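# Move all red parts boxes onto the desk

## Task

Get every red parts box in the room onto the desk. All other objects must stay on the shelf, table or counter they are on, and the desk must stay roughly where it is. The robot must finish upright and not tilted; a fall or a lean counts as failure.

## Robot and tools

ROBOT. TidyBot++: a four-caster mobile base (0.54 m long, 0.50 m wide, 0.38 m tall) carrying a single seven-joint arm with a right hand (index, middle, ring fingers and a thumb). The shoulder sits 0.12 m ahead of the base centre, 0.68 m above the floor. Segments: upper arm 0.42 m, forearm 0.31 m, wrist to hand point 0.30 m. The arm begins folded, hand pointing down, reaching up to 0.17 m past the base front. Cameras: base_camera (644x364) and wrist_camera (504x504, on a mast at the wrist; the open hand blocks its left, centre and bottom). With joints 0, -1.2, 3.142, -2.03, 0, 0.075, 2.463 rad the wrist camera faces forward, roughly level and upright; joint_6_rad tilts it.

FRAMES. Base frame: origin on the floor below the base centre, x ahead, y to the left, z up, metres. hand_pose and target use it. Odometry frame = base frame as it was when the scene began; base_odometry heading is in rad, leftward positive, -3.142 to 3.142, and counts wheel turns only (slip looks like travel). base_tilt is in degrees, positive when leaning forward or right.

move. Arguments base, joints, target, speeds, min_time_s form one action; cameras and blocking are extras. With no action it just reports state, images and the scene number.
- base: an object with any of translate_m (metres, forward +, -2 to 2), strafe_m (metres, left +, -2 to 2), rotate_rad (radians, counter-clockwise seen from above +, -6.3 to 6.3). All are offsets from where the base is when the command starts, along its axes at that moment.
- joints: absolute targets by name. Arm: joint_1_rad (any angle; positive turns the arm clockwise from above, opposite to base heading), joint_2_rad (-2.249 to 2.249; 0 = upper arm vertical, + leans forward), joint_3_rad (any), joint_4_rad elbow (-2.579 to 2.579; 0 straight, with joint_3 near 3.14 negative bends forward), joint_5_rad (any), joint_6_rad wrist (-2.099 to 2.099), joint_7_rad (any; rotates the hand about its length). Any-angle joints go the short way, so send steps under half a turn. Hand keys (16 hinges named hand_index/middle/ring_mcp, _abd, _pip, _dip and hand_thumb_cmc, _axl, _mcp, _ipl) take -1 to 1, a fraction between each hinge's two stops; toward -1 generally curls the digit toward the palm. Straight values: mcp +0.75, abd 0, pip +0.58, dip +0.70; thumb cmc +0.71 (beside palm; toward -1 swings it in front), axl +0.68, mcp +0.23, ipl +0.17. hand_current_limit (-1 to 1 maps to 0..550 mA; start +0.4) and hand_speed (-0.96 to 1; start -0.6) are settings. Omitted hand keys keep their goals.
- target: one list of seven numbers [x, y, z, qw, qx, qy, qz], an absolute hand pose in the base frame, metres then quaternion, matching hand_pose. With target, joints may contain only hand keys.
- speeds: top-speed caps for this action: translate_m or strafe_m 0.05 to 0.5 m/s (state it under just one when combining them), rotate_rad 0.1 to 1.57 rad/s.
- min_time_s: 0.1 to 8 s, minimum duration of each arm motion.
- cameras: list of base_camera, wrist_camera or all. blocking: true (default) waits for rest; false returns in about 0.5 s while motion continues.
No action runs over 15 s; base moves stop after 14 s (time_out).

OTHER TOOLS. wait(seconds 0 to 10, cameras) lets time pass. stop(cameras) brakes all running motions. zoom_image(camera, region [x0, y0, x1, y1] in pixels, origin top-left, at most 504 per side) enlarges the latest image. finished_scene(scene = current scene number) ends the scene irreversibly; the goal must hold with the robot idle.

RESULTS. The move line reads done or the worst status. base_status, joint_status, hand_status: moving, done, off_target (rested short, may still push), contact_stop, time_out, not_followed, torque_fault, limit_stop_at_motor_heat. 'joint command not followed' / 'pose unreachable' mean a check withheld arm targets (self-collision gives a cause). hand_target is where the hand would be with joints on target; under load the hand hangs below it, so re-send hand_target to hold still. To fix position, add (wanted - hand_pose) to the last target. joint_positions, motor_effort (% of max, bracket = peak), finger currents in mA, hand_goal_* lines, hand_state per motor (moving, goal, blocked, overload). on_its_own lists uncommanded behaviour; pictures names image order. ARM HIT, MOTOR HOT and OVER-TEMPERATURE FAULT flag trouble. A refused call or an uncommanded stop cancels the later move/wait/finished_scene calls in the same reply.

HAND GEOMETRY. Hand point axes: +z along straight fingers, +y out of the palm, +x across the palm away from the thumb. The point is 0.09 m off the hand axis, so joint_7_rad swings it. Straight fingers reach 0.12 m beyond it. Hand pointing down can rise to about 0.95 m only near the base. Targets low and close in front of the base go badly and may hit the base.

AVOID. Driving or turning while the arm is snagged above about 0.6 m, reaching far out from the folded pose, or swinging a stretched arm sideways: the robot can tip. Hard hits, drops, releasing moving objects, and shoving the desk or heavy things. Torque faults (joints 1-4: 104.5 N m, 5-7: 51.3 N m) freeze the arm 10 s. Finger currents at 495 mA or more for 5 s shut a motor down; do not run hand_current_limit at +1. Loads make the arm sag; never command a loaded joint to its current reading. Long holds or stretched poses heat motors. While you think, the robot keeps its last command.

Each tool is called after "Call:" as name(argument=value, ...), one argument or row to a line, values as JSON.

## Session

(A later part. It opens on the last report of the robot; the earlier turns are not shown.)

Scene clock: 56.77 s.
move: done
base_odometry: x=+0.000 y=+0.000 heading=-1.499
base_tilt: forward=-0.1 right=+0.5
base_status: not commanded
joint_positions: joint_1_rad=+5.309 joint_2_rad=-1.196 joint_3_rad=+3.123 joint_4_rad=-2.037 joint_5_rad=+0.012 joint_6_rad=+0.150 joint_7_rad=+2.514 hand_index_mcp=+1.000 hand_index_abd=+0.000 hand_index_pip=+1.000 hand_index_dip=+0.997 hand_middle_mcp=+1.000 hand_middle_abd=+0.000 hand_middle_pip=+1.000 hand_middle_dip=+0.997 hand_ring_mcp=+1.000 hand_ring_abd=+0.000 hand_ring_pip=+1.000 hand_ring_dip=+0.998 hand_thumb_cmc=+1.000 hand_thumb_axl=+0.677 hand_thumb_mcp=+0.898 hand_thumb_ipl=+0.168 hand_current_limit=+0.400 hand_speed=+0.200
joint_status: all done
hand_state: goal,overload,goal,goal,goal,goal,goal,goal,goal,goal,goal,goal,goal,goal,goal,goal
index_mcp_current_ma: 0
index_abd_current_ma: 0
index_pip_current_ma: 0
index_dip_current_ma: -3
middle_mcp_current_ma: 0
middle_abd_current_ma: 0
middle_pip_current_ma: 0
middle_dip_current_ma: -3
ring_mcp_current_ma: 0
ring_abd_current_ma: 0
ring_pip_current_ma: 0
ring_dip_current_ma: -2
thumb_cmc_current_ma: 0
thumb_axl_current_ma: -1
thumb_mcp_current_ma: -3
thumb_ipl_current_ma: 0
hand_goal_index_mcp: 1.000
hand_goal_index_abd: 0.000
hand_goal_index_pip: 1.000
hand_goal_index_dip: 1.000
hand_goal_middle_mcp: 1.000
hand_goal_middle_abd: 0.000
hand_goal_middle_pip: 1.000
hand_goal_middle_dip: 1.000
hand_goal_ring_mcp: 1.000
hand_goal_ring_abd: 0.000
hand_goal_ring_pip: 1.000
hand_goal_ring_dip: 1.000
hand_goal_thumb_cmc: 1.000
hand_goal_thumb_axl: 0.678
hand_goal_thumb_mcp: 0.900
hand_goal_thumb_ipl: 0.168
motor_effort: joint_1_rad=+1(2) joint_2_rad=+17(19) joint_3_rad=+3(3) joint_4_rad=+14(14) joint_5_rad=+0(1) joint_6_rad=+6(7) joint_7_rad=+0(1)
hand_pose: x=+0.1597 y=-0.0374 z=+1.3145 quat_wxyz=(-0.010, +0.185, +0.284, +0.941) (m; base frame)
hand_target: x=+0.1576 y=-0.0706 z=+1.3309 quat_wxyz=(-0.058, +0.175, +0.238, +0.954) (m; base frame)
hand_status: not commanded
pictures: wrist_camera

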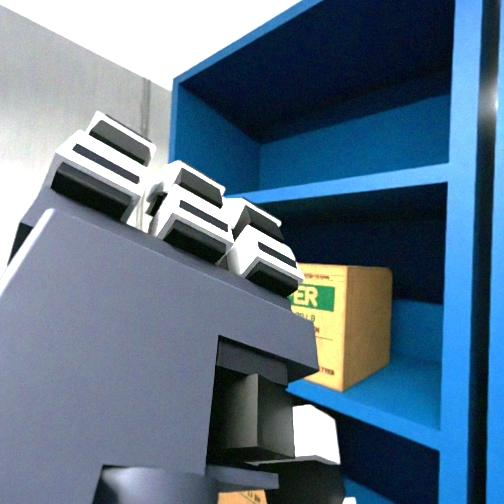

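Call:
move(
  base={"translate_m": -0.35},
  joints={"joint_1_rad": -1.3, "joint_6_rad": -0.35},
  cameras=["all"],
)

Call:
move(
  joints={"joint_1_rad": -0.9},
  cameras=["wrist_camera"],
)

Call:
move(
  joints={"joint_1_rad": -0.5},
  cameras=["wrist_camera"],
)

Call:
move(
  joints={"joint_1_rad": -0.1},
  cameras=["wrist_camera"],
)

Call:
move(
  joints={"joint_1_rad": 0.3},
  cameras=["wrist_camera"],
)

Scene clock: 89.87 s.
move: done
base_odometry: x=-0.025 y=+0.349 heading=-1.499
base_tilt: forward=-0.1 right=+0.4
base_status: done
joint_positions: joint_1_rad=+5.011 joint_2_rad=-1.196 joint_3_rad=+3.129 joint_4_rad=-2.037 joint_5_rad=+0.012 joint_6_rad=-0.297 joint_7_rad=+2.514 hand_index_mcp=+1.000 hand_index_abd=+0.000 hand_index_pip=+1.000 hand_index_dip=+0.997 hand_middle_mcp=+1.000 hand_middle_abd=+0.000 hand_middle_pip=+1.000 hand_middle_dip=+0.997 hand_ring_mcp=+1.000 hand_ring_abd=+0.000 hand_ring_pip=+1.000 hand_ring_dip=+0.998 hand_thumb_cmc=+1.000 hand_thumb_axl=+0.677 hand_thumb_mcp=+0.898 hand_thumb_ipl=+0.168 hand_current_limit=+0.400 hand_speed=+0.200
joint_status: all done
hand_state: goal,overload,goal,goal,goal,goal,goal,goal,goal,goal,goal,goal,goal,goal,goal,goal
index_mcp_current_ma: 0
index_abd_current_ma: 0
index_pip_current_ma: 0
index_dip_current_ma: -3
middle_mcp_current_ma: 0
middle_abd_current_ma: 0
middle_pip_current_ma: 0
middle_dip_current_ma: -3
ring_mcp_current_ma: 0
ring_abd_current_ma: 0
ring_pip_current_ma: 0
ring_dip_current_ma: -2
thumb_cmc_current_ma: 0
thumb_axl_current_ma: -1
thumb_mcp_current_ma: -3
thumb_ipl_current_ma: 0
hand_goal_index_mcp: 1.000
hand_goal_index_abd: 0.000
hand_goal_index_pip: 1.000
hand_goal_index_dip: 1.000
hand_goal_middle_mcp: 1.000
hand_goal_middle_abd: 0.000
hand_goal_middle_pip: 1.000
hand_goal_middle_dip: 1.000
hand_goal_ring_mcp: 1.000
hand_goal_ring_abd: 0.000
hand_goal_ring_pip: 1.000
hand_goal_ring_dip: 1.000
hand_goal_thumb_cmc: 1.000
hand_goal_thumb_axl: 0.678
hand_goal_thumb_mcp: 0.900
hand_goal_thumb_ipl: 0.168
motor_effort: joint_1_rad=+1(2) joint_2_rad=+17(18) joint_3_rad=+3(4) joint_4_rad=+15(16) joint_5_rad=+0(1) joint_6_rad=+8(9) joint_7_rad=-1(1)
hand_pose: x=+0.2039 y=+0.0709 z=+1.2236 quat_wxyz=(-0.131, +0.233, +0.485, +0.832) (m; base frame)
hand_target: x=+0.2104 y=+0.0656 z=+1.2230 quat_wxyz=(-0.175, +0.252, +0.482, +0.821) (m; base frame)
hand_status: not commanded
pictures: base_camera, wrist_camera

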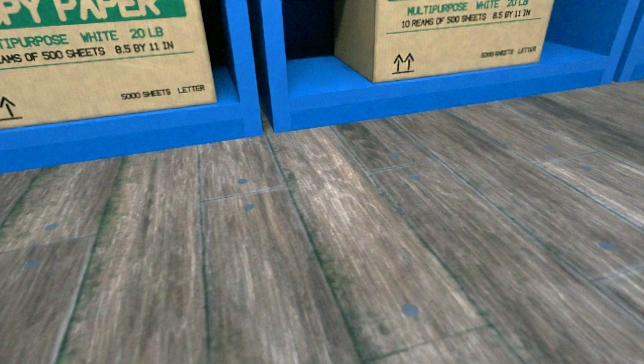

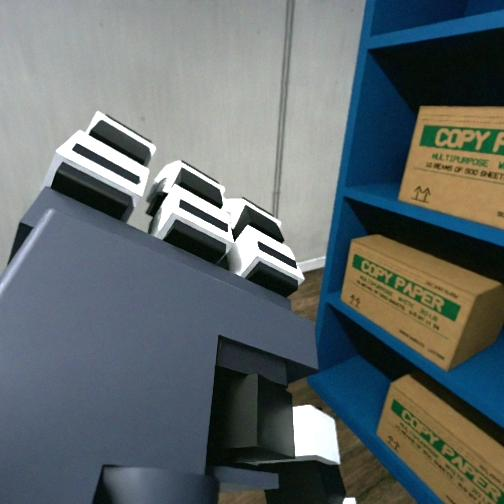

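Scene clock: 91.43 s.
move: done
base_odometry: x=-0.025 y=+0.349 heading=-1.499
base_tilt: forward=-0.1 right=+0.5
base_status: not commanded
joint_positions: joint_1_rad=+5.358 joint_2_rad=-1.196 joint_3_rad=+3.129 joint_4_rad=-2.037 joint_5_rad=+0.012 joint_6_rad=-0.297 joint_7_rad=+2.514 hand_index_mcp=+1.000 hand_index_abd=+0.000 hand_index_pip=+1.000 hand_index_dip=+0.997 hand_middle_mcp=+1.000 hand_middle_abd=+0.000 hand_middle_pip=+1.000 hand_middle_dip=+0.997 hand_ring_mcp=+1.000 hand_ring_abd=+0.000 hand_ring_pip=+1.000 hand_ring_dip=+0.998 hand_thumb_cmc=+1.000 hand_thumb_axl=+0.677 hand_thumb_mcp=+0.898 hand_thumb_ipl=+0.168 hand_current_limit=+0.400 hand_speed=+0.200
joint_status: all done
hand_state: goal,overload,goal,goal,goal,goal,goal,goal,goal,goal,goal,goal,goal,goal,goal,goal
index_mcp_current_ma: 0
index_abd_current_ma: 0
index_pip_current_ma: 0
index_dip_current_ma: -3
middle_mcp_current_ma: 0
middle_abd_current_ma: 0
middle_pip_current_ma: 0
middle_dip_current_ma: -3
ring_mcp_current_ma: 0
ring_abd_current_ma: 0
ring_pip_current_ma: 0
ring_dip_current_ma: -2
thumb_cmc_current_ma: 0
thumb_axl_current_ma: -1
thumb_mcp_current_ma: -3
thumb_ipl_current_ma: 0
hand_goal_index_mcp: 1.000
hand_goal_index_abd: 0.000
hand_goal_index_pip: 1.000
hand_goal_index_dip: 1.000
hand_goal_middle_mcp: 1.000
hand_goal_middle_abd: 0.000
hand_goal_middle_pip: 1.000
hand_goal_middle_dip: 1.000
hand_goal_ring_mcp: 1.000
hand_goal_ring_abd: 0.000
hand_goal_ring_pip: 1.000
hand_goal_ring_dip: 1.000
hand_goal_thumb_cmc: 1.000
hand_goal_thumb_axl: 0.678
hand_goal_thumb_mcp: 0.900
hand_goal_thumb_ipl: 0.168
motor_effort: joint_1_rad=+1(2) joint_2_rad=+16(18) joint_3_rad=+2(3) joint_4_rad=+15(16) joint_5_rad=+1(1) joint_6_rad=+9(9) joint_7_rad=+0(1)
hand_pose: x=+0.2230 y=+0.0378 z=+1.2236 quat_wxyz=(+0.015, +0.314, +0.438, +0.842) (m; base frame)
hand_target: x=+0.2288 y=+0.0248 z=+1.2230 quat_wxyz=(-0.009, +0.343, +0.422, +0.839) (m; base frame)
hand_status: not commanded
pictures: wrist_camera

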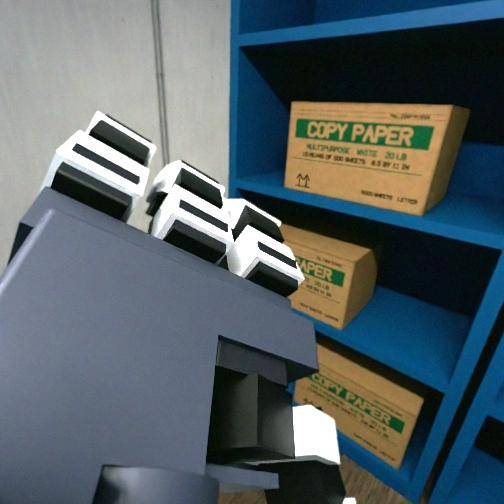

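Scene clock: 93.00 s.
move: done
base_odometry: x=-0.025 y=+0.349 heading=-1.499
base_tilt: forward=-0.1 right=+0.4
base_status: not commanded
joint_positions: joint_1_rad=+5.757 joint_2_rad=-1.196 joint_3_rad=+3.129 joint_4_rad=-2.037 joint_5_rad=+0.012 joint_6_rad=-0.297 joint_7_rad=+2.514 hand_index_mcp=+1.000 hand_index_abd=+0.000 hand_index_pip=+1.000 hand_index_dip=+0.997 hand_middle_mcp=+1.000 hand_middle_abd=+0.000 hand_middle_pip=+1.000 hand_middle_dip=+0.997 hand_ring_mcp=+1.000 hand_ring_abd=+0.000 hand_ring_pip=+1.000 hand_ring_dip=+0.998 hand_thumb_cmc=+1.000 hand_thumb_axl=+0.677 hand_thumb_mcp=+0.898 hand_thumb_ipl=+0.168 hand_current_limit=+0.400 hand_speed=+0.200
joint_status: all done
hand_state: goal,overload,goal,goal,goal,goal,goal,goal,goal,goal,goal,goal,goal,goal,goal,goal
index_mcp_current_ma: 0
index_abd_current_ma: 0
index_pip_current_ma: 0
index_dip_current_ma: -3
middle_mcp_current_ma: 0
middle_abd_current_ma: 0
middle_pip_current_ma: 0
middle_dip_current_ma: -3
ring_mcp_current_ma: 0
ring_abd_current_ma: 0
ring_pip_current_ma: 0
ring_dip_current_ma: -2
thumb_cmc_current_ma: 0
thumb_axl_current_ma: -1
thumb_mcp_current_ma: -3
thumb_ipl_current_ma: 0
hand_goal_index_mcp: 1.000
hand_goal_index_abd: 0.000
hand_goal_index_pip: 1.000
hand_goal_index_dip: 1.000
hand_goal_middle_mcp: 1.000
hand_goal_middle_abd: 0.000
hand_goal_middle_pip: 1.000
hand_goal_middle_dip: 1.000
hand_goal_ring_mcp: 1.000
hand_goal_ring_abd: 0.000
hand_goal_ring_pip: 1.000
hand_goal_ring_dip: 1.000
hand_goal_thumb_cmc: 1.000
hand_goal_thumb_axl: 0.678
hand_goal_thumb_mcp: 0.900
hand_goal_thumb_ipl: 0.168
motor_effort: joint_1_rad=+1(2) joint_2_rad=+17(18) joint_3_rad=+3(3) joint_4_rad=+15(16) joint_5_rad=+0(1) joint_6_rad=+8(9) joint_7_rad=+0(1)
hand_pose: x=+0.2295 y=-0.0057 z=+1.2236 quat_wxyz=(+0.182, +0.394, +0.367, +0.823) (m; base frame)
hand_target: x=+0.2298 y=-0.0199 z=+1.2230 quat_wxyz=(+0.158, +0.420, +0.346, +0.824) (m; base frame)
hand_status: not commanded
pictures: wrist_camera

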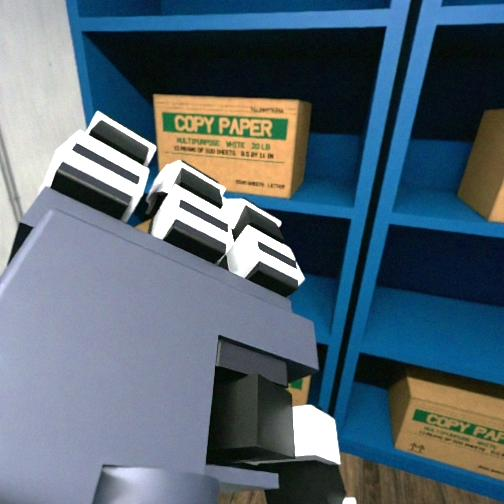

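Scene clock: 94.57 s.
move: done
base_odometry: x=-0.025 y=+0.349 heading=-1.499
base_tilt: forward=-0.1 right=+0.4
base_status: not commanded
joint_positions: joint_1_rad=+6.157 joint_2_rad=-1.196 joint_3_rad=+3.129 joint_4_rad=-2.037 joint_5_rad=+0.012 joint_6_rad=-0.297 joint_7_rad=+2.514 hand_index_mcp=+1.000 hand_index_abd=+0.000 hand_index_pip=+1.000 hand_index_dip=+0.997 hand_middle_mcp=+1.000 hand_middle_abd=+0.000 hand_middle_pip=+1.000 hand_middle_dip=+0.997 hand_ring_mcp=+1.000 hand_ring_abd=+0.000 hand_ring_pip=+1.000 hand_ring_dip=+0.998 hand_thumb_cmc=+1.000 hand_thumb_axl=+0.677 hand_thumb_mcp=+0.898 hand_thumb_ipl=+0.168 hand_current_limit=+0.400 hand_speed=+0.200
joint_status: all done
hand_state: goal,overload,goal,goal,goal,goal,goal,goal,goal,goal,goal,goal,goal,goal,goal,goal
index_mcp_current_ma: 0
index_abd_current_ma: 0
index_pip_current_ma: 0
index_dip_current_ma: -3
middle_mcp_current_ma: 0
middle_abd_current_ma: 0
middle_pip_current_ma: 0
middle_dip_current_ma: -3
ring_mcp_current_ma: 0
ring_abd_current_ma: 0
ring_pip_current_ma: 0
ring_dip_current_ma: -2
thumb_cmc_current_ma: 0
thumb_axl_current_ma: -1
thumb_mcp_current_ma: -3
thumb_ipl_current_ma: 0
hand_goal_index_mcp: 1.000
hand_goal_index_abd: 0.000
hand_goal_index_pip: 1.000
hand_goal_index_dip: 1.000
hand_goal_middle_mcp: 1.000
hand_goal_middle_abd: 0.000
hand_goal_middle_pip: 1.000
hand_goal_middle_dip: 1.000
hand_goal_ring_mcp: 1.000
hand_goal_ring_abd: 0.000
hand_goal_ring_pip: 1.000
hand_goal_ring_dip: 1.000
hand_goal_thumb_cmc: 1.000
hand_goal_thumb_axl: 0.678
hand_goal_thumb_mcp: 0.900
hand_goal_thumb_ipl: 0.168
motor_effort: joint_1_rad=+1(2) joint_2_rad=+16(18) joint_3_rad=+3(3) joint_4_rad=+15(16) joint_5_rad=+0(1) joint_6_rad=+8(9) joint_7_rad=+0(1)
hand_pose: x=+0.2186 y=-0.0482 z=+1.2236 quat_wxyz=(+0.341, +0.459, +0.281, +0.770) (m; base frame)
hand_target: x=+0.2133 y=-0.0615 z=+1.2230 quat_wxyz=(+0.319, +0.480, +0.256, +0.776) (m; base frame)
hand_status: not commanded
pictures: wrist_camera

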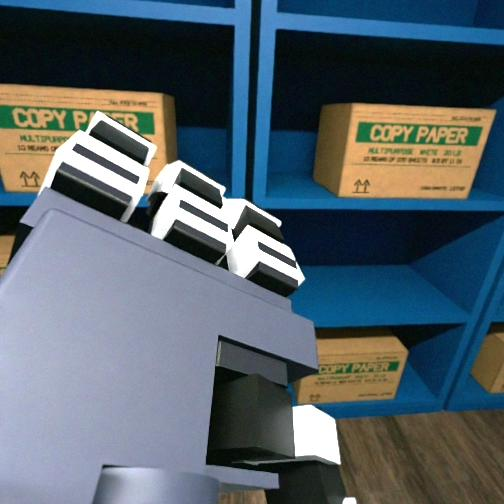

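Scene clock: 96.13 s.
move: done
base_odometry: x=-0.025 y=+0.349 heading=-1.499
base_tilt: forward=-0.1 right=+0.4
base_status: not commanded
joint_positions: joint_1_rad=+6.557 joint_2_rad=-1.196 joint_3_rad=+3.129 joint_4_rad=-2.037 joint_5_rad=+0.012 joint_6_rad=-0.297 joint_7_rad=+2.514 hand_index_mcp=+1.000 hand_index_abd=+0.000 hand_index_pip=+1.000 hand_index_dip=+0.997 hand_middle_mcp=+1.000 hand_middle_abd=+0.000 hand_middle_pip=+1.000 hand_middle_dip=+0.997 hand_ring_mcp=+1.000 hand_ring_abd=+0.000 hand_ring_pip=+1.000 hand_ring_dip=+0.998 hand_thumb_cmc=+1.000 hand_thumb_axl=+0.677 hand_thumb_mcp=+0.898 hand_thumb_ipl=+0.168 hand_current_limit=+0.400 hand_speed=+0.200
joint_status: all done
hand_state: goal,overload,goal,goal,goal,goal,goal,goal,goal,goal,goal,goal,goal,goal,goal,goal
index_mcp_current_ma: 0
index_abd_current_ma: 0
index_pip_current_ma: 0
index_dip_current_ma: -3
middle_mcp_current_ma: 0
middle_abd_current_ma: 0
middle_pip_current_ma: 0
middle_dip_current_ma: -3
ring_mcp_current_ma: 0
ring_abd_current_ma: 0
ring_pip_current_ma: 0
ring_dip_current_ma: -2
thumb_cmc_current_ma: 0
thumb_axl_current_ma: -1
thumb_mcp_current_ma: -3
thumb_ipl_current_ma: 0
hand_goal_index_mcp: 1.000
hand_goal_index_abd: 0.000
hand_goal_index_pip: 1.000
hand_goal_index_dip: 1.000
hand_goal_middle_mcp: 1.000
hand_goal_middle_abd: 0.000
hand_goal_middle_pip: 1.000
hand_goal_middle_dip: 1.000
hand_goal_ring_mcp: 1.000
hand_goal_ring_abd: 0.000
hand_goal_ring_pip: 1.000
hand_goal_ring_dip: 1.000
hand_goal_thumb_cmc: 1.000
hand_goal_thumb_axl: 0.678
hand_goal_thumb_mcp: 0.900
hand_goal_thumb_ipl: 0.168
motor_effort: joint_1_rad=+0(2) joint_2_rad=+16(18) joint_3_rad=+3(3) joint_4_rad=+15(16) joint_5_rad=+0(1) joint_6_rad=+9(9) joint_7_rad=+0(1)
hand_pose: x=+0.1919 y=-0.0832 z=+1.2236 quat_wxyz=(+0.488, +0.506, +0.184, +0.687) (m; base frame)
hand_target: x=+0.1819 y=-0.0933 z=+1.2230 quat_wxyz=(+0.467, +0.521, +0.155, +0.698) (m; base frame)
hand_status: not commanded
pictures: wrist_camera

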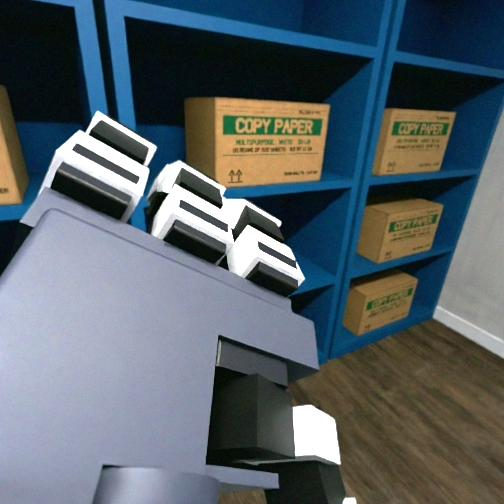

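Call:
zoom_image(
  camera="wrist_camera",
  region=[250, 80, 504, 400],
)

Scaled by 1.575 from the camera's 504x504 image, which has a finer 720x720 frame.

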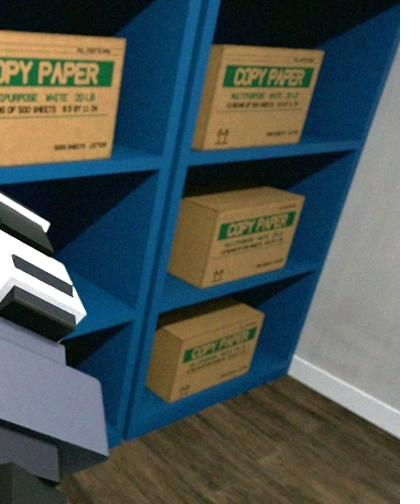

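Call:
move(
  joints={"joint_1_rad": 0.3, "joint_6_rad": 0.55},
  cameras=["wrist_camera"],
)

Call:
move(
  joints={"joint_1_rad": -0.3},
  cameras=["wrist_camera"],
)

Call:
move(
  joints={"joint_1_rad": -0.9},
  cameras=["wrist_camera"],
)

Scene clock: 118.73 s.
move: done
base_odometry: x=-0.025 y=+0.349 heading=-1.499
base_tilt: forward=-0.1 right=+0.5
base_status: not commanded
joint_positions: joint_1_rad=+6.557 joint_2_rad=-1.199 joint_3_rad=+3.129 joint_4_rad=-2.027 joint_5_rad=+0.012 joint_6_rad=+0.510 joint_7_rad=+2.514 hand_index_mcp=+1.000 hand_index_abd=+0.000 hand_index_pip=+1.000 hand_index_dip=+0.997 hand_middle_mcp=+1.000 hand_middle_abd=+0.000 hand_middle_pip=+1.000 hand_middle_dip=+0.997 hand_ring_mcp=+1.000 hand_ring_abd=+0.000 hand_ring_pip=+1.000 hand_ring_dip=+0.998 hand_thumb_cmc=+1.000 hand_thumb_axl=+0.677 hand_thumb_mcp=+0.899 hand_thumb_ipl=+0.168 hand_current_limit=+0.400 hand_speed=+0.200
joint_status: all done
hand_state: goal,overload,goal,goal,goal,goal,goal,goal,goal,goal,goal,goal,goal,goal,goal,goal
index_mcp_current_ma: 0
index_abd_current_ma: 0
index_pip_current_ma: 0
index_dip_current_ma: -3
middle_mcp_current_ma: 0
middle_abd_current_ma: 0
middle_pip_current_ma: 0
middle_dip_current_ma: -3
ring_mcp_current_ma: 0
ring_abd_current_ma: 0
ring_pip_current_ma: 0
ring_dip_current_ma: -2
thumb_cmc_current_ma: 0
thumb_axl_current_ma: -1
thumb_mcp_current_ma: -1
thumb_ipl_current_ma: 0
hand_goal_index_mcp: 1.000
hand_goal_index_abd: 0.000
hand_goal_index_pip: 1.000
hand_goal_index_dip: 1.000
hand_goal_middle_mcp: 1.000
hand_goal_middle_abd: 0.000
hand_goal_middle_pip: 1.000
hand_goal_middle_dip: 1.000
hand_goal_ring_mcp: 1.000
hand_goal_ring_abd: 0.000
hand_goal_ring_pip: 1.000
hand_goal_ring_dip: 1.000
hand_goal_thumb_cmc: 1.000
hand_goal_thumb_axl: 0.678
hand_goal_thumb_mcp: 0.900
hand_goal_thumb_ipl: 0.168
motor_effort: joint_1_rad=+1(2) joint_2_rad=+19(21) joint_3_rad=+2(3) joint_4_rad=+13(18) joint_5_rad=+0(1) joint_6_rad=+3(10) joint_7_rad=+0(1)
hand_pose: x=-0.0110 y=-0.0226 z=+1.3520 quat_wxyz=(+0.567, +0.146, +0.062, +0.808) (m; base frame)
hand_target: x=-0.0370 y=-0.0256 z=+1.3580 quat_wxyz=(+0.552, +0.120, +0.035, +0.825) (m; base frame)
hand_status: not commanded
pictures: wrist_camera

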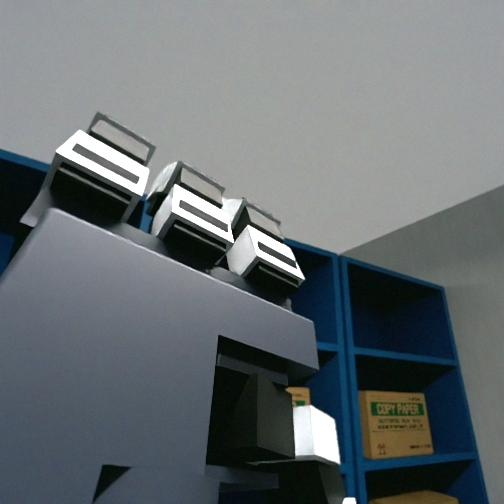

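Scene clock: 120.57 s.
move: done
base_odometry: x=-0.025 y=+0.349 heading=-1.499
base_tilt: forward=-0.1 right=+0.4
base_status: not commanded
joint_positions: joint_1_rad=+6.009 joint_2_rad=-1.199 joint_3_rad=+3.129 joint_4_rad=-2.027 joint_5_rad=+0.012 joint_6_rad=+0.510 joint_7_rad=+2.514 hand_index_mcp=+1.000 hand_index_abd=+0.000 hand_index_pip=+1.000 hand_index_dip=+0.997 hand_middle_mcp=+1.000 hand_middle_abd=+0.000 hand_middle_pip=+1.000 hand_middle_dip=+0.997 hand_ring_mcp=+1.000 hand_ring_abd=+0.000 hand_ring_pip=+1.000 hand_ring_dip=+0.998 hand_thumb_cmc=+1.000 hand_thumb_axl=+0.677 hand_thumb_mcp=+0.899 hand_thumb_ipl=+0.168 hand_current_limit=+0.400 hand_speed=+0.200
joint_status: all done
hand_state: goal,overload,goal,goal,goal,goal,goal,goal,goal,goal,goal,goal,goal,goal,goal,goal
index_mcp_current_ma: 0
index_abd_current_ma: 0
index_pip_current_ma: 0
index_dip_current_ma: -3
middle_mcp_current_ma: 0
middle_abd_current_ma: 0
middle_pip_current_ma: 0
middle_dip_current_ma: -3
ring_mcp_current_ma: 0
ring_abd_current_ma: 0
ring_pip_current_ma: 0
ring_dip_current_ma: -2
thumb_cmc_current_ma: 0
thumb_axl_current_ma: -1
thumb_mcp_current_ma: -1
thumb_ipl_current_ma: 0
hand_goal_index_mcp: 1.000
hand_goal_index_abd: 0.000
hand_goal_index_pip: 1.000
hand_goal_index_dip: 1.000
hand_goal_middle_mcp: 1.000
hand_goal_middle_abd: 0.000
hand_goal_middle_pip: 1.000
hand_goal_middle_dip: 1.000
hand_goal_ring_mcp: 1.000
hand_goal_ring_abd: 0.000
hand_goal_ring_pip: 1.000
hand_goal_ring_dip: 1.000
hand_goal_thumb_cmc: 1.000
hand_goal_thumb_axl: 0.678
hand_goal_thumb_mcp: 0.900
hand_goal_thumb_ipl: 0.168
motor_effort: joint_1_rad=+0(2) joint_2_rad=+19(21) joint_3_rad=+2(3) joint_4_rad=+13(13) joint_5_rad=+0(1) joint_6_rad=+3(4) joint_7_rad=+0(1)
hand_pose: x=+0.0198 y=-0.0871 z=+1.3520 quat_wxyz=(+0.327, +0.124, +0.099, +0.931) (m; base frame)
hand_target: x=+0.0047 y=-0.1092 z=+1.3580 quat_wxyz=(+0.283, +0.104, +0.069, +0.951) (m; base frame)
hand_status: not commanded
pictures: wrist_camera

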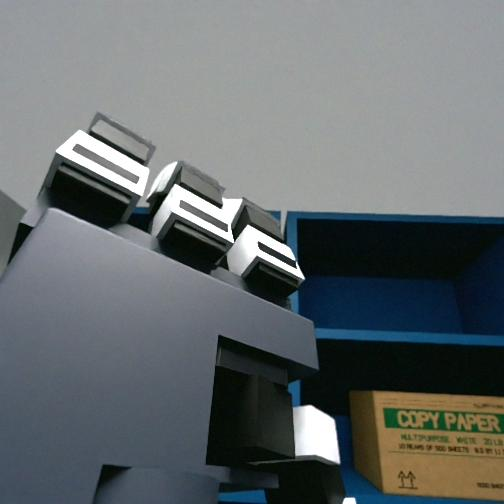

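Scene clock: 122.40 s.
move: done
base_odometry: x=-0.025 y=+0.349 heading=-1.499
base_tilt: forward=-0.1 right=+0.5
base_status: not commanded
joint_positions: joint_1_rad=+5.409 joint_2_rad=-1.199 joint_3_rad=+3.129 joint_4_rad=-2.027 joint_5_rad=+0.012 joint_6_rad=+0.510 joint_7_rad=+2.514 hand_index_mcp=+1.000 hand_index_abd=+0.000 hand_index_pip=+1.000 hand_index_dip=+0.997 hand_middle_mcp=+1.000 hand_middle_abd=+0.000 hand_middle_pip=+1.000 hand_middle_dip=+0.997 hand_ring_mcp=+1.000 hand_ring_abd=+0.000 hand_ring_pip=+1.000 hand_ring_dip=+0.998 hand_thumb_cmc=+1.000 hand_thumb_axl=+0.677 hand_thumb_mcp=+0.899 hand_thumb_ipl=+0.168 hand_current_limit=+0.400 hand_speed=+0.200
joint_status: all done
hand_state: goal,overload,goal,goal,goal,goal,goal,goal,goal,goal,goal,goal,goal,goal,goal,goal
index_mcp_current_ma: 0
index_abd_current_ma: 0
index_pip_current_ma: 0
index_dip_current_ma: -3
middle_mcp_current_ma: 0
middle_abd_current_ma: 0
middle_pip_current_ma: 0
middle_dip_current_ma: -3
ring_mcp_current_ma: 0
ring_abd_current_ma: 0
ring_pip_current_ma: 0
ring_dip_current_ma: -2
thumb_cmc_current_ma: 0
thumb_axl_current_ma: -1
thumb_mcp_current_ma: -1
thumb_ipl_current_ma: 0
hand_goal_index_mcp: 1.000
hand_goal_index_abd: 0.000
hand_goal_index_pip: 1.000
hand_goal_index_dip: 1.000
hand_goal_middle_mcp: 1.000
hand_goal_middle_abd: 0.000
hand_goal_middle_pip: 1.000
hand_goal_middle_dip: 1.000
hand_goal_ring_mcp: 1.000
hand_goal_ring_abd: 0.000
hand_goal_ring_pip: 1.000
hand_goal_ring_dip: 1.000
hand_goal_thumb_cmc: 1.000
hand_goal_thumb_axl: 0.678
hand_goal_thumb_mcp: 0.900
hand_goal_thumb_ipl: 0.168
motor_effort: joint_1_rad=+0(2) joint_2_rad=+19(21) joint_3_rad=+3(3) joint_4_rad=+13(13) joint_5_rad=+0(1) joint_6_rad=+2(4) joint_7_rad=+0(1)
hand_pose: x=+0.0863 y=-0.1278 z=+1.3520 quat_wxyz=(+0.037, +0.089, +0.131, +0.987) (m; base frame)
hand_target: x=+0.0863 y=-0.1547 z=+1.3580 quat_wxyz=(-0.010, +0.079, +0.097, +0.992) (m; base frame)
hand_status: not commanded
pictures: wrist_camera

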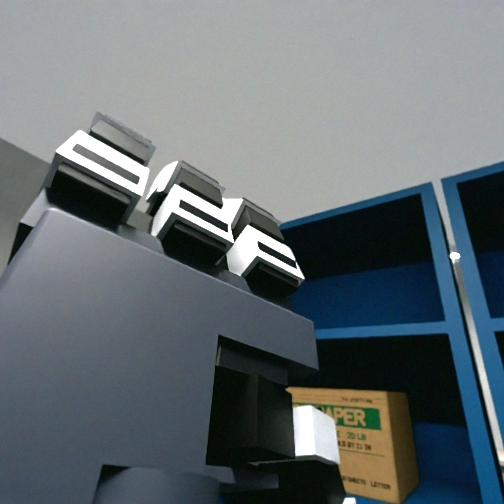

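Call:
move(
  joints={"joint_1_rad": -0.7, "joint_6_rad": -0.45},
  cameras=["wrist_camera"],
)

Call:
zoom_image(
  camera="wrist_camera",
  region=[250, 0, 504, 250],
)

Call:
zoom_image(
  camera="wrist_camera",
  region=[280, 220, 504, 444],
)

Scene clock: 146.07 s.
move: done
base_odometry: x=-0.025 y=+0.349 heading=-1.499
base_tilt: forward=-0.1 right=+0.5
base_status: not commanded
joint_positions: joint_1_rad=+5.560 joint_2_rad=-1.200 joint_3_rad=+3.129 joint_4_rad=-2.025 joint_5_rad=+0.012 joint_6_rad=-0.400 joint_7_rad=+2.514 hand_index_mcp=+1.000 hand_index_abd=+0.000 hand_index_pip=+1.000 hand_index_dip=+0.997 hand_middle_mcp=+1.000 hand_middle_abd=+0.000 hand_middle_pip=+1.000 hand_middle_dip=+0.997 hand_ring_mcp=+1.000 hand_ring_abd=+0.000 hand_ring_pip=+1.000 hand_ring_dip=+0.998 hand_thumb_cmc=+1.000 hand_thumb_axl=+0.677 hand_thumb_mcp=+0.899 hand_thumb_ipl=+0.168 hand_current_limit=+0.400 hand_speed=+0.200
joint_status: all done
hand_state: goal,overload,goal,goal,goal,goal,goal,goal,goal,goal,goal,goal,goal,goal,goal,goal
index_mcp_current_ma: 0
index_abd_current_ma: 0
index_pip_current_ma: 0
index_dip_current_ma: -3
middle_mcp_current_ma: 0
middle_abd_current_ma: 0
middle_pip_current_ma: 0
middle_dip_current_ma: -3
ring_mcp_current_ma: 0
ring_abd_current_ma: 0
ring_pip_current_ma: 0
ring_dip_current_ma: -2
thumb_cmc_current_ma: 0
thumb_axl_current_ma: -1
thumb_mcp_current_ma: -1
thumb_ipl_current_ma: 0
hand_goal_index_mcp: 1.000
hand_goal_index_abd: 0.000
hand_goal_index_pip: 1.000
hand_goal_index_dip: 1.000
hand_goal_middle_mcp: 1.000
hand_goal_middle_abd: 0.000
hand_goal_middle_pip: 1.000
hand_goal_middle_dip: 1.000
hand_goal_ring_mcp: 1.000
hand_goal_ring_abd: 0.000
hand_goal_ring_pip: 1.000
hand_goal_ring_dip: 1.000
hand_goal_thumb_cmc: 1.000
hand_goal_thumb_axl: 0.678
hand_goal_thumb_mcp: 0.900
hand_goal_thumb_ipl: 0.168
motor_effort: joint_1_rad=+0(2) joint_2_rad=+17(21) joint_3_rad=+2(3) joint_4_rad=+15(17) joint_5_rad=+0(1) joint_6_rad=+9(10) joint_7_rad=+0(1)
hand_pose: x=+0.2366 y=+0.0226 z=+1.2033 quat_wxyz=(+0.097, +0.381, +0.430, +0.813) (m; base frame)
hand_target: x=+0.2435 y=+0.0126 z=+1.1967 quat_wxyz=(+0.073, +0.412, +0.415, +0.808) (m; base frame)
hand_status: not commanded
pictures: wrist_camera

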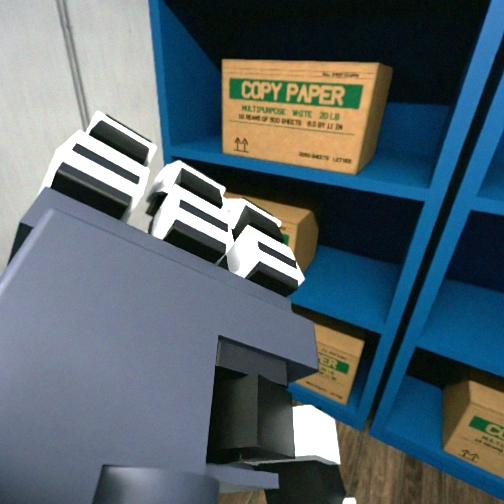

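Scaled by 1.984 from the camera's 504x504 image, which has a finer 720x720 frame.

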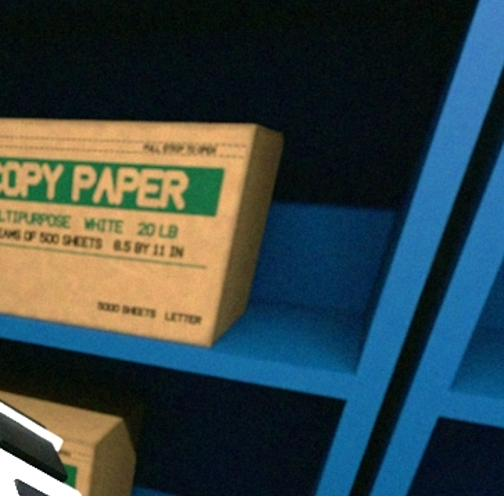

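Scaled by 2.250 from the camera's 504x504 image, which has a finer 720x720 frame.

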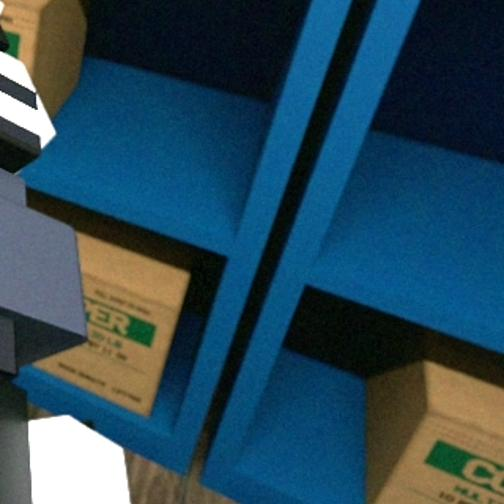

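Call:
move(
  cameras=["all"],
)

Scene clock: 227.97 s.
base_odometry: x=-0.025 y=+0.349 heading=-1.499
base_tilt: forward=-0.1 right=+0.5
base_status: not commanded
joint_positions: joint_1_rad=+5.560 joint_2_rad=-1.200 joint_3_rad=+3.129 joint_4_rad=-2.025 joint_5_rad=+0.012 joint_6_rad=-0.400 joint_7_rad=+2.514 hand_index_mcp=+1.000 hand_index_abd=+0.000 hand_index_pip=+1.000 hand_index_dip=+0.997 hand_middle_mcp=+1.000 hand_middle_abd=+0.000 hand_middle_pip=+1.000 hand_middle_dip=+0.997 hand_ring_mcp=+1.000 hand_ring_abd=+0.000 hand_ring_pip=+1.000 hand_ring_dip=+0.998 hand_thumb_cmc=+1.000 hand_thumb_axl=+0.677 hand_thumb_mcp=+0.899 hand_thumb_ipl=+0.168 hand_current_limit=+0.400 hand_speed=+0.200
joint_status: all done
hand_state: goal,overload,goal,goal,goal,goal,goal,goal,goal,goal,goal,goal,goal,goal,goal,goal
index_mcp_current_ma: 0
index_abd_current_ma: 0
index_pip_current_ma: 0
index_dip_current_ma: -3
middle_mcp_current_ma: 0
middle_abd_current_ma: 0
middle_pip_current_ma: 0
middle_dip_current_ma: -3
ring_mcp_current_ma: 0
ring_abd_current_ma: 0
ring_pip_current_ma: 0
ring_dip_current_ma: -2
thumb_cmc_current_ma: 0
thumb_axl_current_ma: -1
thumb_mcp_current_ma: -1
thumb_ipl_current_ma: 0
hand_goal_index_mcp: 1.000
hand_goal_index_abd: 0.000
hand_goal_index_pip: 1.000
hand_goal_index_dip: 1.000
hand_goal_middle_mcp: 1.000
hand_goal_middle_abd: 0.000
hand_goal_middle_pip: 1.000
hand_goal_middle_dip: 1.000
hand_goal_ring_mcp: 1.000
hand_goal_ring_abd: 0.000
hand_goal_ring_pip: 1.000
hand_goal_ring_dip: 1.000
hand_goal_thumb_cmc: 1.000
hand_goal_thumb_axl: 0.678
hand_goal_thumb_mcp: 0.900
hand_goal_thumb_ipl: 0.168
motor_effort: joint_1_rad=+1(2) joint_2_rad=+18(21) joint_3_rad=+3(3) joint_4_rad=+15(17) joint_5_rad=+0(1) joint_6_rad=+8(10) joint_7_rad=+0(1)
hand_pose: x=+0.2366 y=+0.0226 z=+1.2033 quat_wxyz=(+0.097, +0.381, +0.430, +0.813) (m; base frame)
hand_target: x=+0.2435 y=+0.0126 z=+1.1967 quat_wxyz=(+0.073, +0.412, +0.415, +0.808) (m; base frame)
hand_status: not commanded
pictures: base_camera, wrist_camera

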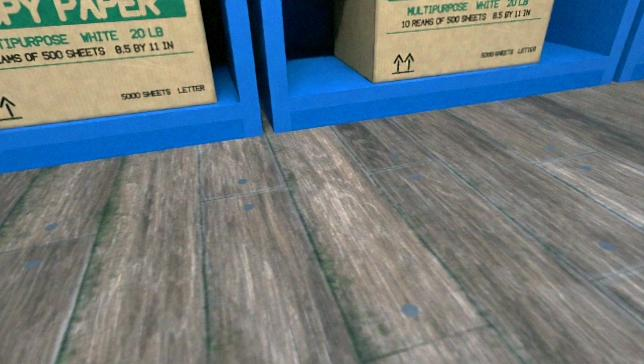

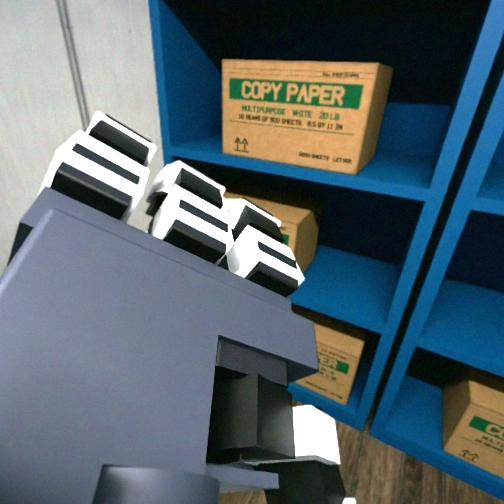

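Call:
move(
  joints={"joint_2_rad": -0.2, "joint_4_rad": -0.7, "joint_6_rad": -0.5},
  cameras=["wrist_camera"],
)

Call:
move(
  joints={"joint_1_rad": -0.1},
  cameras=["wrist_camera"],
)

Call:
move(
  joints={"joint_1_rad": 0.5},
  cameras=["wrist_camera"],
)

Scene clock: 245.20 s.
move: done
base_odometry: x=-0.025 y=+0.349 heading=-1.499
base_tilt: forward=-0.1 right=+0.5
base_status: not commanded
joint_positions: joint_1_rad=+5.560 joint_2_rad=-0.207 joint_3_rad=+3.129 joint_4_rad=-0.742 joint_5_rad=+0.012 joint_6_rad=-0.448 joint_7_rad=+2.514 hand_index_mcp=+1.000 hand_index_abd=+0.000 hand_index_pip=+1.000 hand_index_dip=+0.997 hand_middle_mcp=+1.000 hand_middle_abd=+0.000 hand_middle_pip=+1.000 hand_middle_dip=+0.997 hand_ring_mcp=+1.000 hand_ring_abd=+0.000 hand_ring_pip=+1.000 hand_ring_dip=+0.998 hand_thumb_cmc=+1.000 hand_thumb_axl=+0.677 hand_thumb_mcp=+0.899 hand_thumb_ipl=+0.168 hand_current_limit=+0.400 hand_speed=+0.200
joint_status: all done
hand_state: goal,overload,goal,goal,goal,goal,goal,goal,goal,goal,goal,goal,goal,goal,goal,goal
index_mcp_current_ma: 0
index_abd_current_ma: 0
index_pip_current_ma: 0
index_dip_current_ma: -3
middle_mcp_current_ma: 0
middle_abd_current_ma: 0
middle_pip_current_ma: 0
middle_dip_current_ma: -3
ring_mcp_current_ma: 0
ring_abd_current_ma: 0
ring_pip_current_ma: 0
ring_dip_current_ma: -2
thumb_cmc_current_ma: 0
thumb_axl_current_ma: -1
thumb_mcp_current_ma: -1
thumb_ipl_current_ma: 0
hand_goal_index_mcp: 1.000
hand_goal_index_abd: 0.000
hand_goal_index_pip: 1.000
hand_goal_index_dip: 1.000
hand_goal_middle_mcp: 1.000
hand_goal_middle_abd: 0.000
hand_goal_middle_pip: 1.000
hand_goal_middle_dip: 1.000
hand_goal_ring_mcp: 1.000
hand_goal_ring_abd: 0.000
hand_goal_ring_pip: 1.000
hand_goal_ring_dip: 1.000
hand_goal_thumb_cmc: 1.000
hand_goal_thumb_axl: 0.678
hand_goal_thumb_mcp: 0.900
hand_goal_thumb_ipl: 0.168
motor_effort: joint_1_rad=+0(1) joint_2_rad=-3(19) joint_3_rad=+2(3) joint_4_rad=+12(16) joint_5_rad=+0(1) joint_6_rad=+7(10) joint_7_rad=+0(1)
hand_pose: x=+0.3799 y=+0.1480 z=+1.5780 quat_wxyz=(+0.098, +0.314, +0.352, +0.876) (m; base frame)
hand_target: x=+0.3887 y=+0.1350 z=+1.5758 quat_wxyz=(+0.079, +0.338, +0.340, +0.874) (m; base frame)
hand_status: not commanded
pictures: wrist_camera

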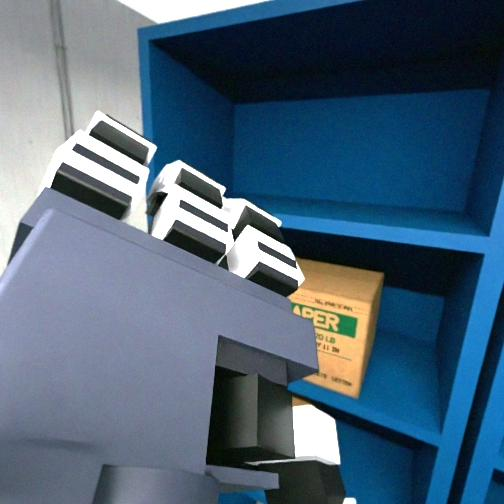

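Scene clock: 247.03 s.
move: done
base_odometry: x=-0.025 y=+0.349 heading=-1.499
base_tilt: forward=-0.1 right=+0.4
base_status: not commanded
joint_positions: joint_1_rad=+6.155 joint_2_rad=-0.207 joint_3_rad=+3.129 joint_4_rad=-0.741 joint_5_rad=+0.012 joint_6_rad=-0.448 joint_7_rad=+2.514 hand_index_mcp=+1.000 hand_index_abd=+0.000 hand_index_pip=+1.000 hand_index_dip=+0.997 hand_middle_mcp=+1.000 hand_middle_abd=+0.000 hand_middle_pip=+1.000 hand_middle_dip=+0.997 hand_ring_mcp=+1.000 hand_ring_abd=+0.000 hand_ring_pip=+1.000 hand_ring_dip=+0.998 hand_thumb_cmc=+1.000 hand_thumb_axl=+0.677 hand_thumb_mcp=+0.899 hand_thumb_ipl=+0.168 hand_current_limit=+0.400 hand_speed=+0.200
joint_status: all done
hand_state: goal,overload,goal,goal,goal,goal,goal,goal,goal,goal,goal,goal,goal,goal,goal,goal
index_mcp_current_ma: 0
index_abd_current_ma: 0
index_pip_current_ma: 0
index_dip_current_ma: -3
middle_mcp_current_ma: 0
middle_abd_current_ma: 0
middle_pip_current_ma: 0
middle_dip_current_ma: -3
ring_mcp_current_ma: 0
ring_abd_current_ma: 0
ring_pip_current_ma: 0
ring_dip_current_ma: -2
thumb_cmc_current_ma: 0
thumb_axl_current_ma: -1
thumb_mcp_current_ma: -1
thumb_ipl_current_ma: 0
hand_goal_index_mcp: 1.000
hand_goal_index_abd: 0.000
hand_goal_index_pip: 1.000
hand_goal_index_dip: 1.000
hand_goal_middle_mcp: 1.000
hand_goal_middle_abd: 0.000
hand_goal_middle_pip: 1.000
hand_goal_middle_dip: 1.000
hand_goal_ring_mcp: 1.000
hand_goal_ring_abd: 0.000
hand_goal_ring_pip: 1.000
hand_goal_ring_dip: 1.000
hand_goal_thumb_cmc: 1.000
hand_goal_thumb_axl: 0.678
hand_goal_thumb_mcp: 0.900
hand_goal_thumb_ipl: 0.168
motor_effort: joint_1_rad=+1(1) joint_2_rad=-4(5) joint_3_rad=+2(2) joint_4_rad=+12(12) joint_5_rad=+1(1) joint_6_rad=+7(9) joint_7_rad=+0(1)
hand_pose: x=+0.4176 y=-0.0239 z=+1.5783 quat_wxyz=(+0.351, +0.403, +0.244, +0.809) (m; base frame)
hand_target: x=+0.4178 y=-0.0409 z=+1.5758 quat_wxyz=(+0.333, +0.423, +0.225, +0.812) (m; base frame)
hand_status: not commanded
pictures: wrist_camera

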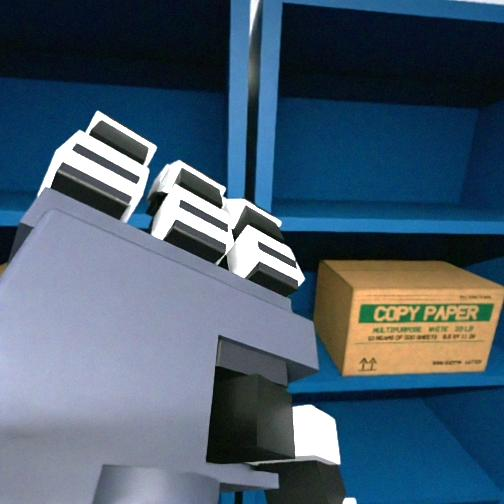

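Scene clock: 248.87 s.
move: done
base_odometry: x=-0.025 y=+0.349 heading=-1.499
base_tilt: forward=+0.0 right=+0.4
base_status: not commanded
joint_positions: joint_1_rad=+6.755 joint_2_rad=-0.207 joint_3_rad=+3.129 joint_4_rad=-0.741 joint_5_rad=+0.012 joint_6_rad=-0.448 joint_7_rad=+2.514 hand_index_mcp=+1.000 hand_index_abd=+0.000 hand_index_pip=+1.000 hand_index_dip=+0.997 hand_middle_mcp=+1.000 hand_middle_abd=+0.000 hand_middle_pip=+1.000 hand_middle_dip=+0.997 hand_ring_mcp=+1.000 hand_ring_abd=+0.000 hand_ring_pip=+1.000 hand_ring_dip=+0.998 hand_thumb_cmc=+1.000 hand_thumb_axl=+0.677 hand_thumb_mcp=+0.899 hand_thumb_ipl=+0.168 hand_current_limit=+0.400 hand_speed=+0.200
joint_status: all done
hand_state: goal,overload,goal,goal,goal,goal,goal,goal,goal,goal,goal,goal,goal,goal,goal,goal
index_mcp_current_ma: 0
index_abd_current_ma: 0
index_pip_current_ma: 0
index_dip_current_ma: -3
middle_mcp_current_ma: 0
middle_abd_current_ma: 0
middle_pip_current_ma: 0
middle_dip_current_ma: -3
ring_mcp_current_ma: 0
ring_abd_current_ma: 0
ring_pip_current_ma: 0
ring_dip_current_ma: -2
thumb_cmc_current_ma: 0
thumb_axl_current_ma: -1
thumb_mcp_current_ma: -1
thumb_ipl_current_ma: 0
hand_goal_index_mcp: 1.000
hand_goal_index_abd: 0.000
hand_goal_index_pip: 1.000
hand_goal_index_dip: 1.000
hand_goal_middle_mcp: 1.000
hand_goal_middle_abd: 0.000
hand_goal_middle_pip: 1.000
hand_goal_middle_dip: 1.000
hand_goal_ring_mcp: 1.000
hand_goal_ring_abd: 0.000
hand_goal_ring_pip: 1.000
hand_goal_ring_dip: 1.000
hand_goal_thumb_cmc: 1.000
hand_goal_thumb_axl: 0.678
hand_goal_thumb_mcp: 0.900
hand_goal_thumb_ipl: 0.168
motor_effort: joint_1_rad=+0(2) joint_2_rad=-3(5) joint_3_rad=+2(2) joint_4_rad=+12(12) joint_5_rad=+1(1) joint_6_rad=+8(8) joint_7_rad=-1(1)
hand_pose: x=+0.3519 y=-0.1883 z=+1.5783 quat_wxyz=(+0.574, +0.457, +0.114, +0.669) (m; base frame)
hand_target: x=+0.3425 y=-0.2025 z=+1.5758 quat_wxyz=(+0.558, +0.471, +0.090, +0.677) (m; base frame)
hand_status: not commanded
pictures: wrist_camera

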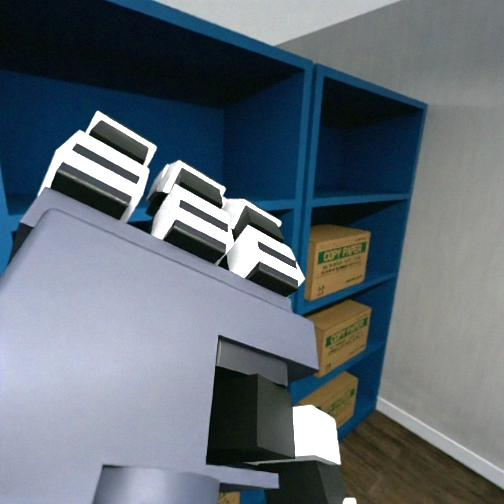

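Call:
move(
  base={"strafe_m": 0.6, "rotate_rad": 0.19},
  joints={"joint_1_rad": 0.6, "joint_2_rad": -1.0, "joint_4_rad": -1.8, "joint_6_rad": -0.2},
  cameras=["all"],
)

Call:
zoom_image(
  camera="wrist_camera",
  region=[252, 50, 504, 302],
)

Scene clock: 269.13 s.
move: done
base_odometry: x=+0.574 y=+0.392 heading=-1.308
base_tilt: forward=-0.1 right=+0.4
base_status: done
joint_positions: joint_1_rad=+6.859 joint_2_rad=-0.990 joint_3_rad=+3.134 joint_4_rad=-1.766 joint_5_rad=+0.012 joint_6_rad=-0.252 joint_7_rad=+2.514 hand_index_mcp=+1.000 hand_index_abd=+0.000 hand_index_pip=+1.000 hand_index_dip=+0.997 hand_middle_mcp=+1.000 hand_middle_abd=+0.000 hand_middle_pip=+1.000 hand_middle_dip=+0.997 hand_ring_mcp=+1.000 hand_ring_abd=+0.000 hand_ring_pip=+1.000 hand_ring_dip=+0.998 hand_thumb_cmc=+1.000 hand_thumb_axl=+0.677 hand_thumb_mcp=+0.899 hand_thumb_ipl=+0.168 hand_current_limit=+0.400 hand_speed=+0.200
joint_status: all done
hand_state: goal,overload,goal,goal,goal,goal,goal,goal,goal,goal,goal,goal,goal,goal,goal,goal
index_mcp_current_ma: 0
index_abd_current_ma: 0
index_pip_current_ma: 0
index_dip_current_ma: -3
middle_mcp_current_ma: 0
middle_abd_current_ma: 0
middle_pip_current_ma: 0
middle_dip_current_ma: -3
ring_mcp_current_ma: 0
ring_abd_current_ma: 0
ring_pip_current_ma: 0
ring_dip_current_ma: -2
thumb_cmc_current_ma: 0
thumb_axl_current_ma: -1
thumb_mcp_current_ma: -1
thumb_ipl_current_ma: 0
hand_goal_index_mcp: 1.000
hand_goal_index_abd: 0.000
hand_goal_index_pip: 1.000
hand_goal_index_dip: 1.000
hand_goal_middle_mcp: 1.000
hand_goal_middle_abd: 0.000
hand_goal_middle_pip: 1.000
hand_goal_middle_dip: 1.000
hand_goal_ring_mcp: 1.000
hand_goal_ring_abd: 0.000
hand_goal_ring_pip: 1.000
hand_goal_ring_dip: 1.000
hand_goal_thumb_cmc: 1.000
hand_goal_thumb_axl: 0.678
hand_goal_thumb_mcp: 0.900
hand_goal_thumb_ipl: 0.168
motor_effort: joint_1_rad=+1(2) joint_2_rad=+14(16) joint_3_rad=+2(4) joint_4_rad=+15(16) joint_5_rad=+0(1) joint_6_rad=+7(9) joint_7_rad=+0(1)
hand_pose: x=+0.1666 y=-0.1057 z=+1.3411 quat_wxyz=(+0.604, +0.482, +0.095, +0.628) (m; base frame)
hand_target: x=+0.1597 y=-0.1133 z=+1.3339 quat_wxyz=(+0.591, +0.475, +0.067, +0.648) (m; base frame)
hand_status: not commanded
pictures: base_camera, wrist_camera

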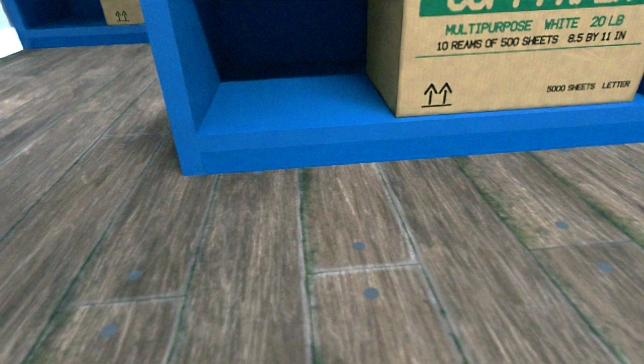

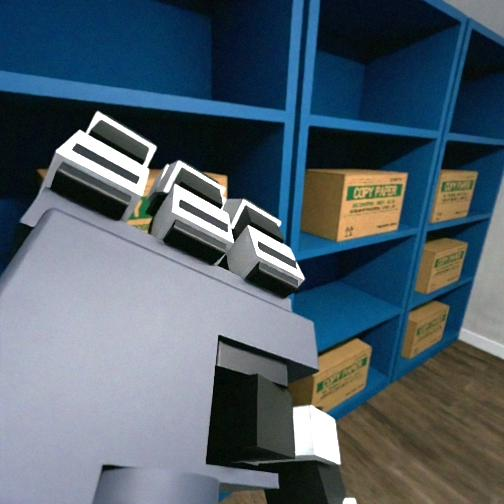

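Scaled by 2.000 from the camera's 504x504 image, which has a finer 720x720 frame.

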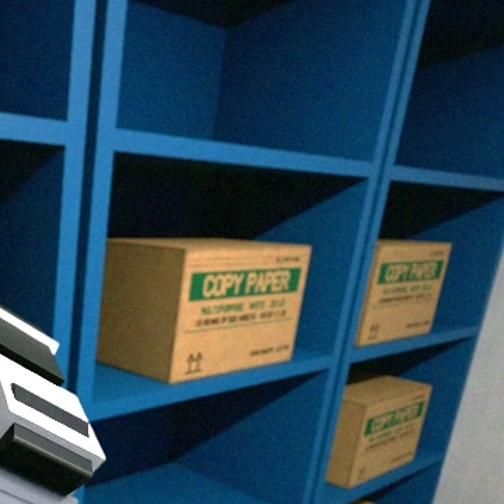

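Call:
move(
  joints={"joint_1_rad": -0.9, "joint_2_rad": -1.0, "joint_4_rad": -1.8, "joint_6_rad": -0.2},
  cameras=["wrist_camera"],
)

Call:
move(
  joints={"joint_1_rad": -1.6},
  cameras=["wrist_camera"],
)

Scene clock: 279.17 s.
move: done
base_odometry: x=+0.574 y=+0.392 heading=-1.308
base_tilt: forward=-0.1 right=+0.4
base_status: not commanded
joint_positions: joint_1_rad=+5.410 joint_2_rad=-0.990 joint_3_rad=+3.134 joint_4_rad=-1.766 joint_5_rad=+0.012 joint_6_rad=-0.251 joint_7_rad=+2.514 hand_index_mcp=+1.000 hand_index_abd=+0.000 hand_index_pip=+1.000 hand_index_dip=+0.997 hand_middle_mcp=+1.000 hand_middle_abd=+0.000 hand_middle_pip=+1.000 hand_middle_dip=+0.997 hand_ring_mcp=+1.000 hand_ring_abd=+0.000 hand_ring_pip=+1.000 hand_ring_dip=+0.998 hand_thumb_cmc=+1.000 hand_thumb_axl=+0.677 hand_thumb_mcp=+0.899 hand_thumb_ipl=+0.168 hand_current_limit=+0.400 hand_speed=+0.200
joint_status: all done
hand_state: goal,overload,goal,goal,goal,goal,goal,goal,goal,goal,goal,goal,goal,goal,goal,goal
index_mcp_current_ma: 0
index_abd_current_ma: 0
index_pip_current_ma: 0
index_dip_current_ma: -3
middle_mcp_current_ma: 0
middle_abd_current_ma: 0
middle_pip_current_ma: 0
middle_dip_current_ma: -3
ring_mcp_current_ma: 0
ring_abd_current_ma: 0
ring_pip_current_ma: 0
ring_dip_current_ma: -2
thumb_cmc_current_ma: 0
thumb_axl_current_ma: -1
thumb_mcp_current_ma: -1
thumb_ipl_current_ma: 0
hand_goal_index_mcp: 1.000
hand_goal_index_abd: 0.000
hand_goal_index_pip: 1.000
hand_goal_index_dip: 1.000
hand_goal_middle_mcp: 1.000
hand_goal_middle_abd: 0.000
hand_goal_middle_pip: 1.000
hand_goal_middle_dip: 1.000
hand_goal_ring_mcp: 1.000
hand_goal_ring_abd: 0.000
hand_goal_ring_pip: 1.000
hand_goal_ring_dip: 1.000
hand_goal_thumb_cmc: 1.000
hand_goal_thumb_axl: 0.678
hand_goal_thumb_mcp: 0.900
hand_goal_thumb_ipl: 0.168
motor_effort: joint_1_rad=+1(2) joint_2_rad=+15(16) joint_3_rad=+2(3) joint_4_rad=+14(16) joint_5_rad=+0(1) joint_6_rad=+7(9) joint_7_rad=+0(1)
hand_pose: x=+0.2296 y=+0.0344 z=+1.3413 quat_wxyz=(+0.036, +0.298, +0.391, +0.870) (m; base frame)
hand_target: x=+0.2349 y=+0.0325 z=+1.3339 quat_wxyz=(-0.009, +0.302, +0.372, +0.878) (m; base frame)
hand_status: not commanded
pictures: wrist_camera

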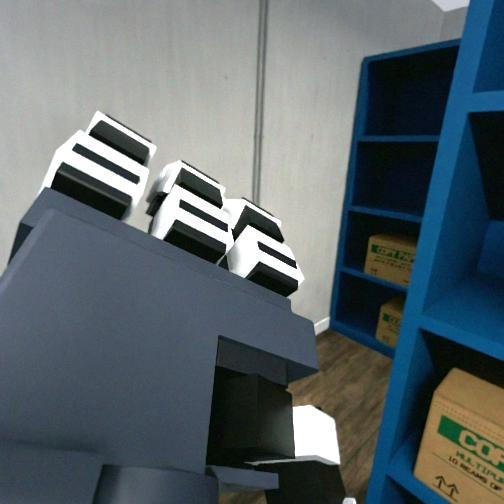

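Scene clock: 281.13 s.
move: done
base_odometry: x=+0.574 y=+0.392 heading=-1.308
base_tilt: forward=-0.1 right=+0.5
base_status: not commanded
joint_positions: joint_1_rad=+4.710 joint_2_rad=-0.990 joint_3_rad=+3.134 joint_4_rad=-1.766 joint_5_rad=+0.012 joint_6_rad=-0.251 joint_7_rad=+2.514 hand_index_mcp=+1.000 hand_index_abd=+0.000 hand_index_pip=+1.000 hand_index_dip=+0.997 hand_middle_mcp=+1.000 hand_middle_abd=+0.000 hand_middle_pip=+1.000 hand_middle_dip=+0.997 hand_ring_mcp=+1.000 hand_ring_abd=+0.000 hand_ring_pip=+1.000 hand_ring_dip=+0.998 hand_thumb_cmc=+1.000 hand_thumb_axl=+0.677 hand_thumb_mcp=+0.899 hand_thumb_ipl=+0.168 hand_current_limit=+0.400 hand_speed=+0.200
joint_status: all done
hand_state: goal,overload,goal,goal,goal,goal,goal,goal,goal,goal,goal,goal,goal,goal,goal,goal
index_mcp_current_ma: 0
index_abd_current_ma: 0
index_pip_current_ma: 0
index_dip_current_ma: -3
middle_mcp_current_ma: 0
middle_abd_current_ma: 0
middle_pip_current_ma: 0
middle_dip_current_ma: -3
ring_mcp_current_ma: 0
ring_abd_current_ma: 0
ring_pip_current_ma: 0
ring_dip_current_ma: -2
thumb_cmc_current_ma: 0
thumb_axl_current_ma: -1
thumb_mcp_current_ma: -1
thumb_ipl_current_ma: 0
hand_goal_index_mcp: 1.000
hand_goal_index_abd: 0.000
hand_goal_index_pip: 1.000
hand_goal_index_dip: 1.000
hand_goal_middle_mcp: 1.000
hand_goal_middle_abd: 0.000
hand_goal_middle_pip: 1.000
hand_goal_middle_dip: 1.000
hand_goal_ring_mcp: 1.000
hand_goal_ring_abd: 0.000
hand_goal_ring_pip: 1.000
hand_goal_ring_dip: 1.000
hand_goal_thumb_cmc: 1.000
hand_goal_thumb_axl: 0.678
hand_goal_thumb_mcp: 0.900
hand_goal_thumb_ipl: 0.168
motor_effort: joint_1_rad=+1(2) joint_2_rad=+15(16) joint_3_rad=+2(3) joint_4_rad=+14(15) joint_5_rad=+0(1) joint_6_rad=+8(9) joint_7_rad=+0(1)
hand_pose: x=+0.1815 y=+0.0975 z=+1.3413 quat_wxyz=(-0.265, +0.146, +0.469, +0.830) (m; base frame)
hand_target: x=+0.1867 y=+0.0996 z=+1.3339 quat_wxyz=(-0.309, +0.156, +0.453, +0.821) (m; base frame)
hand_status: not commanded
pictures: wrist_camera

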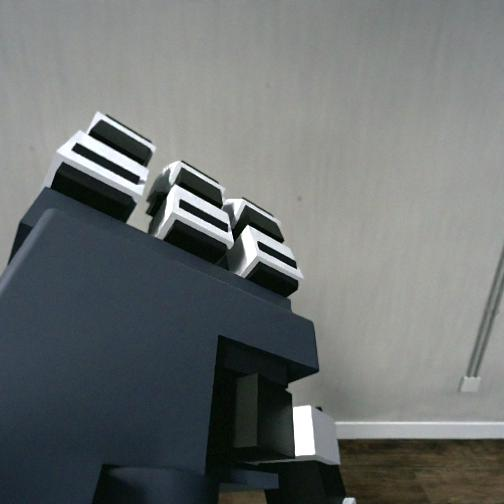

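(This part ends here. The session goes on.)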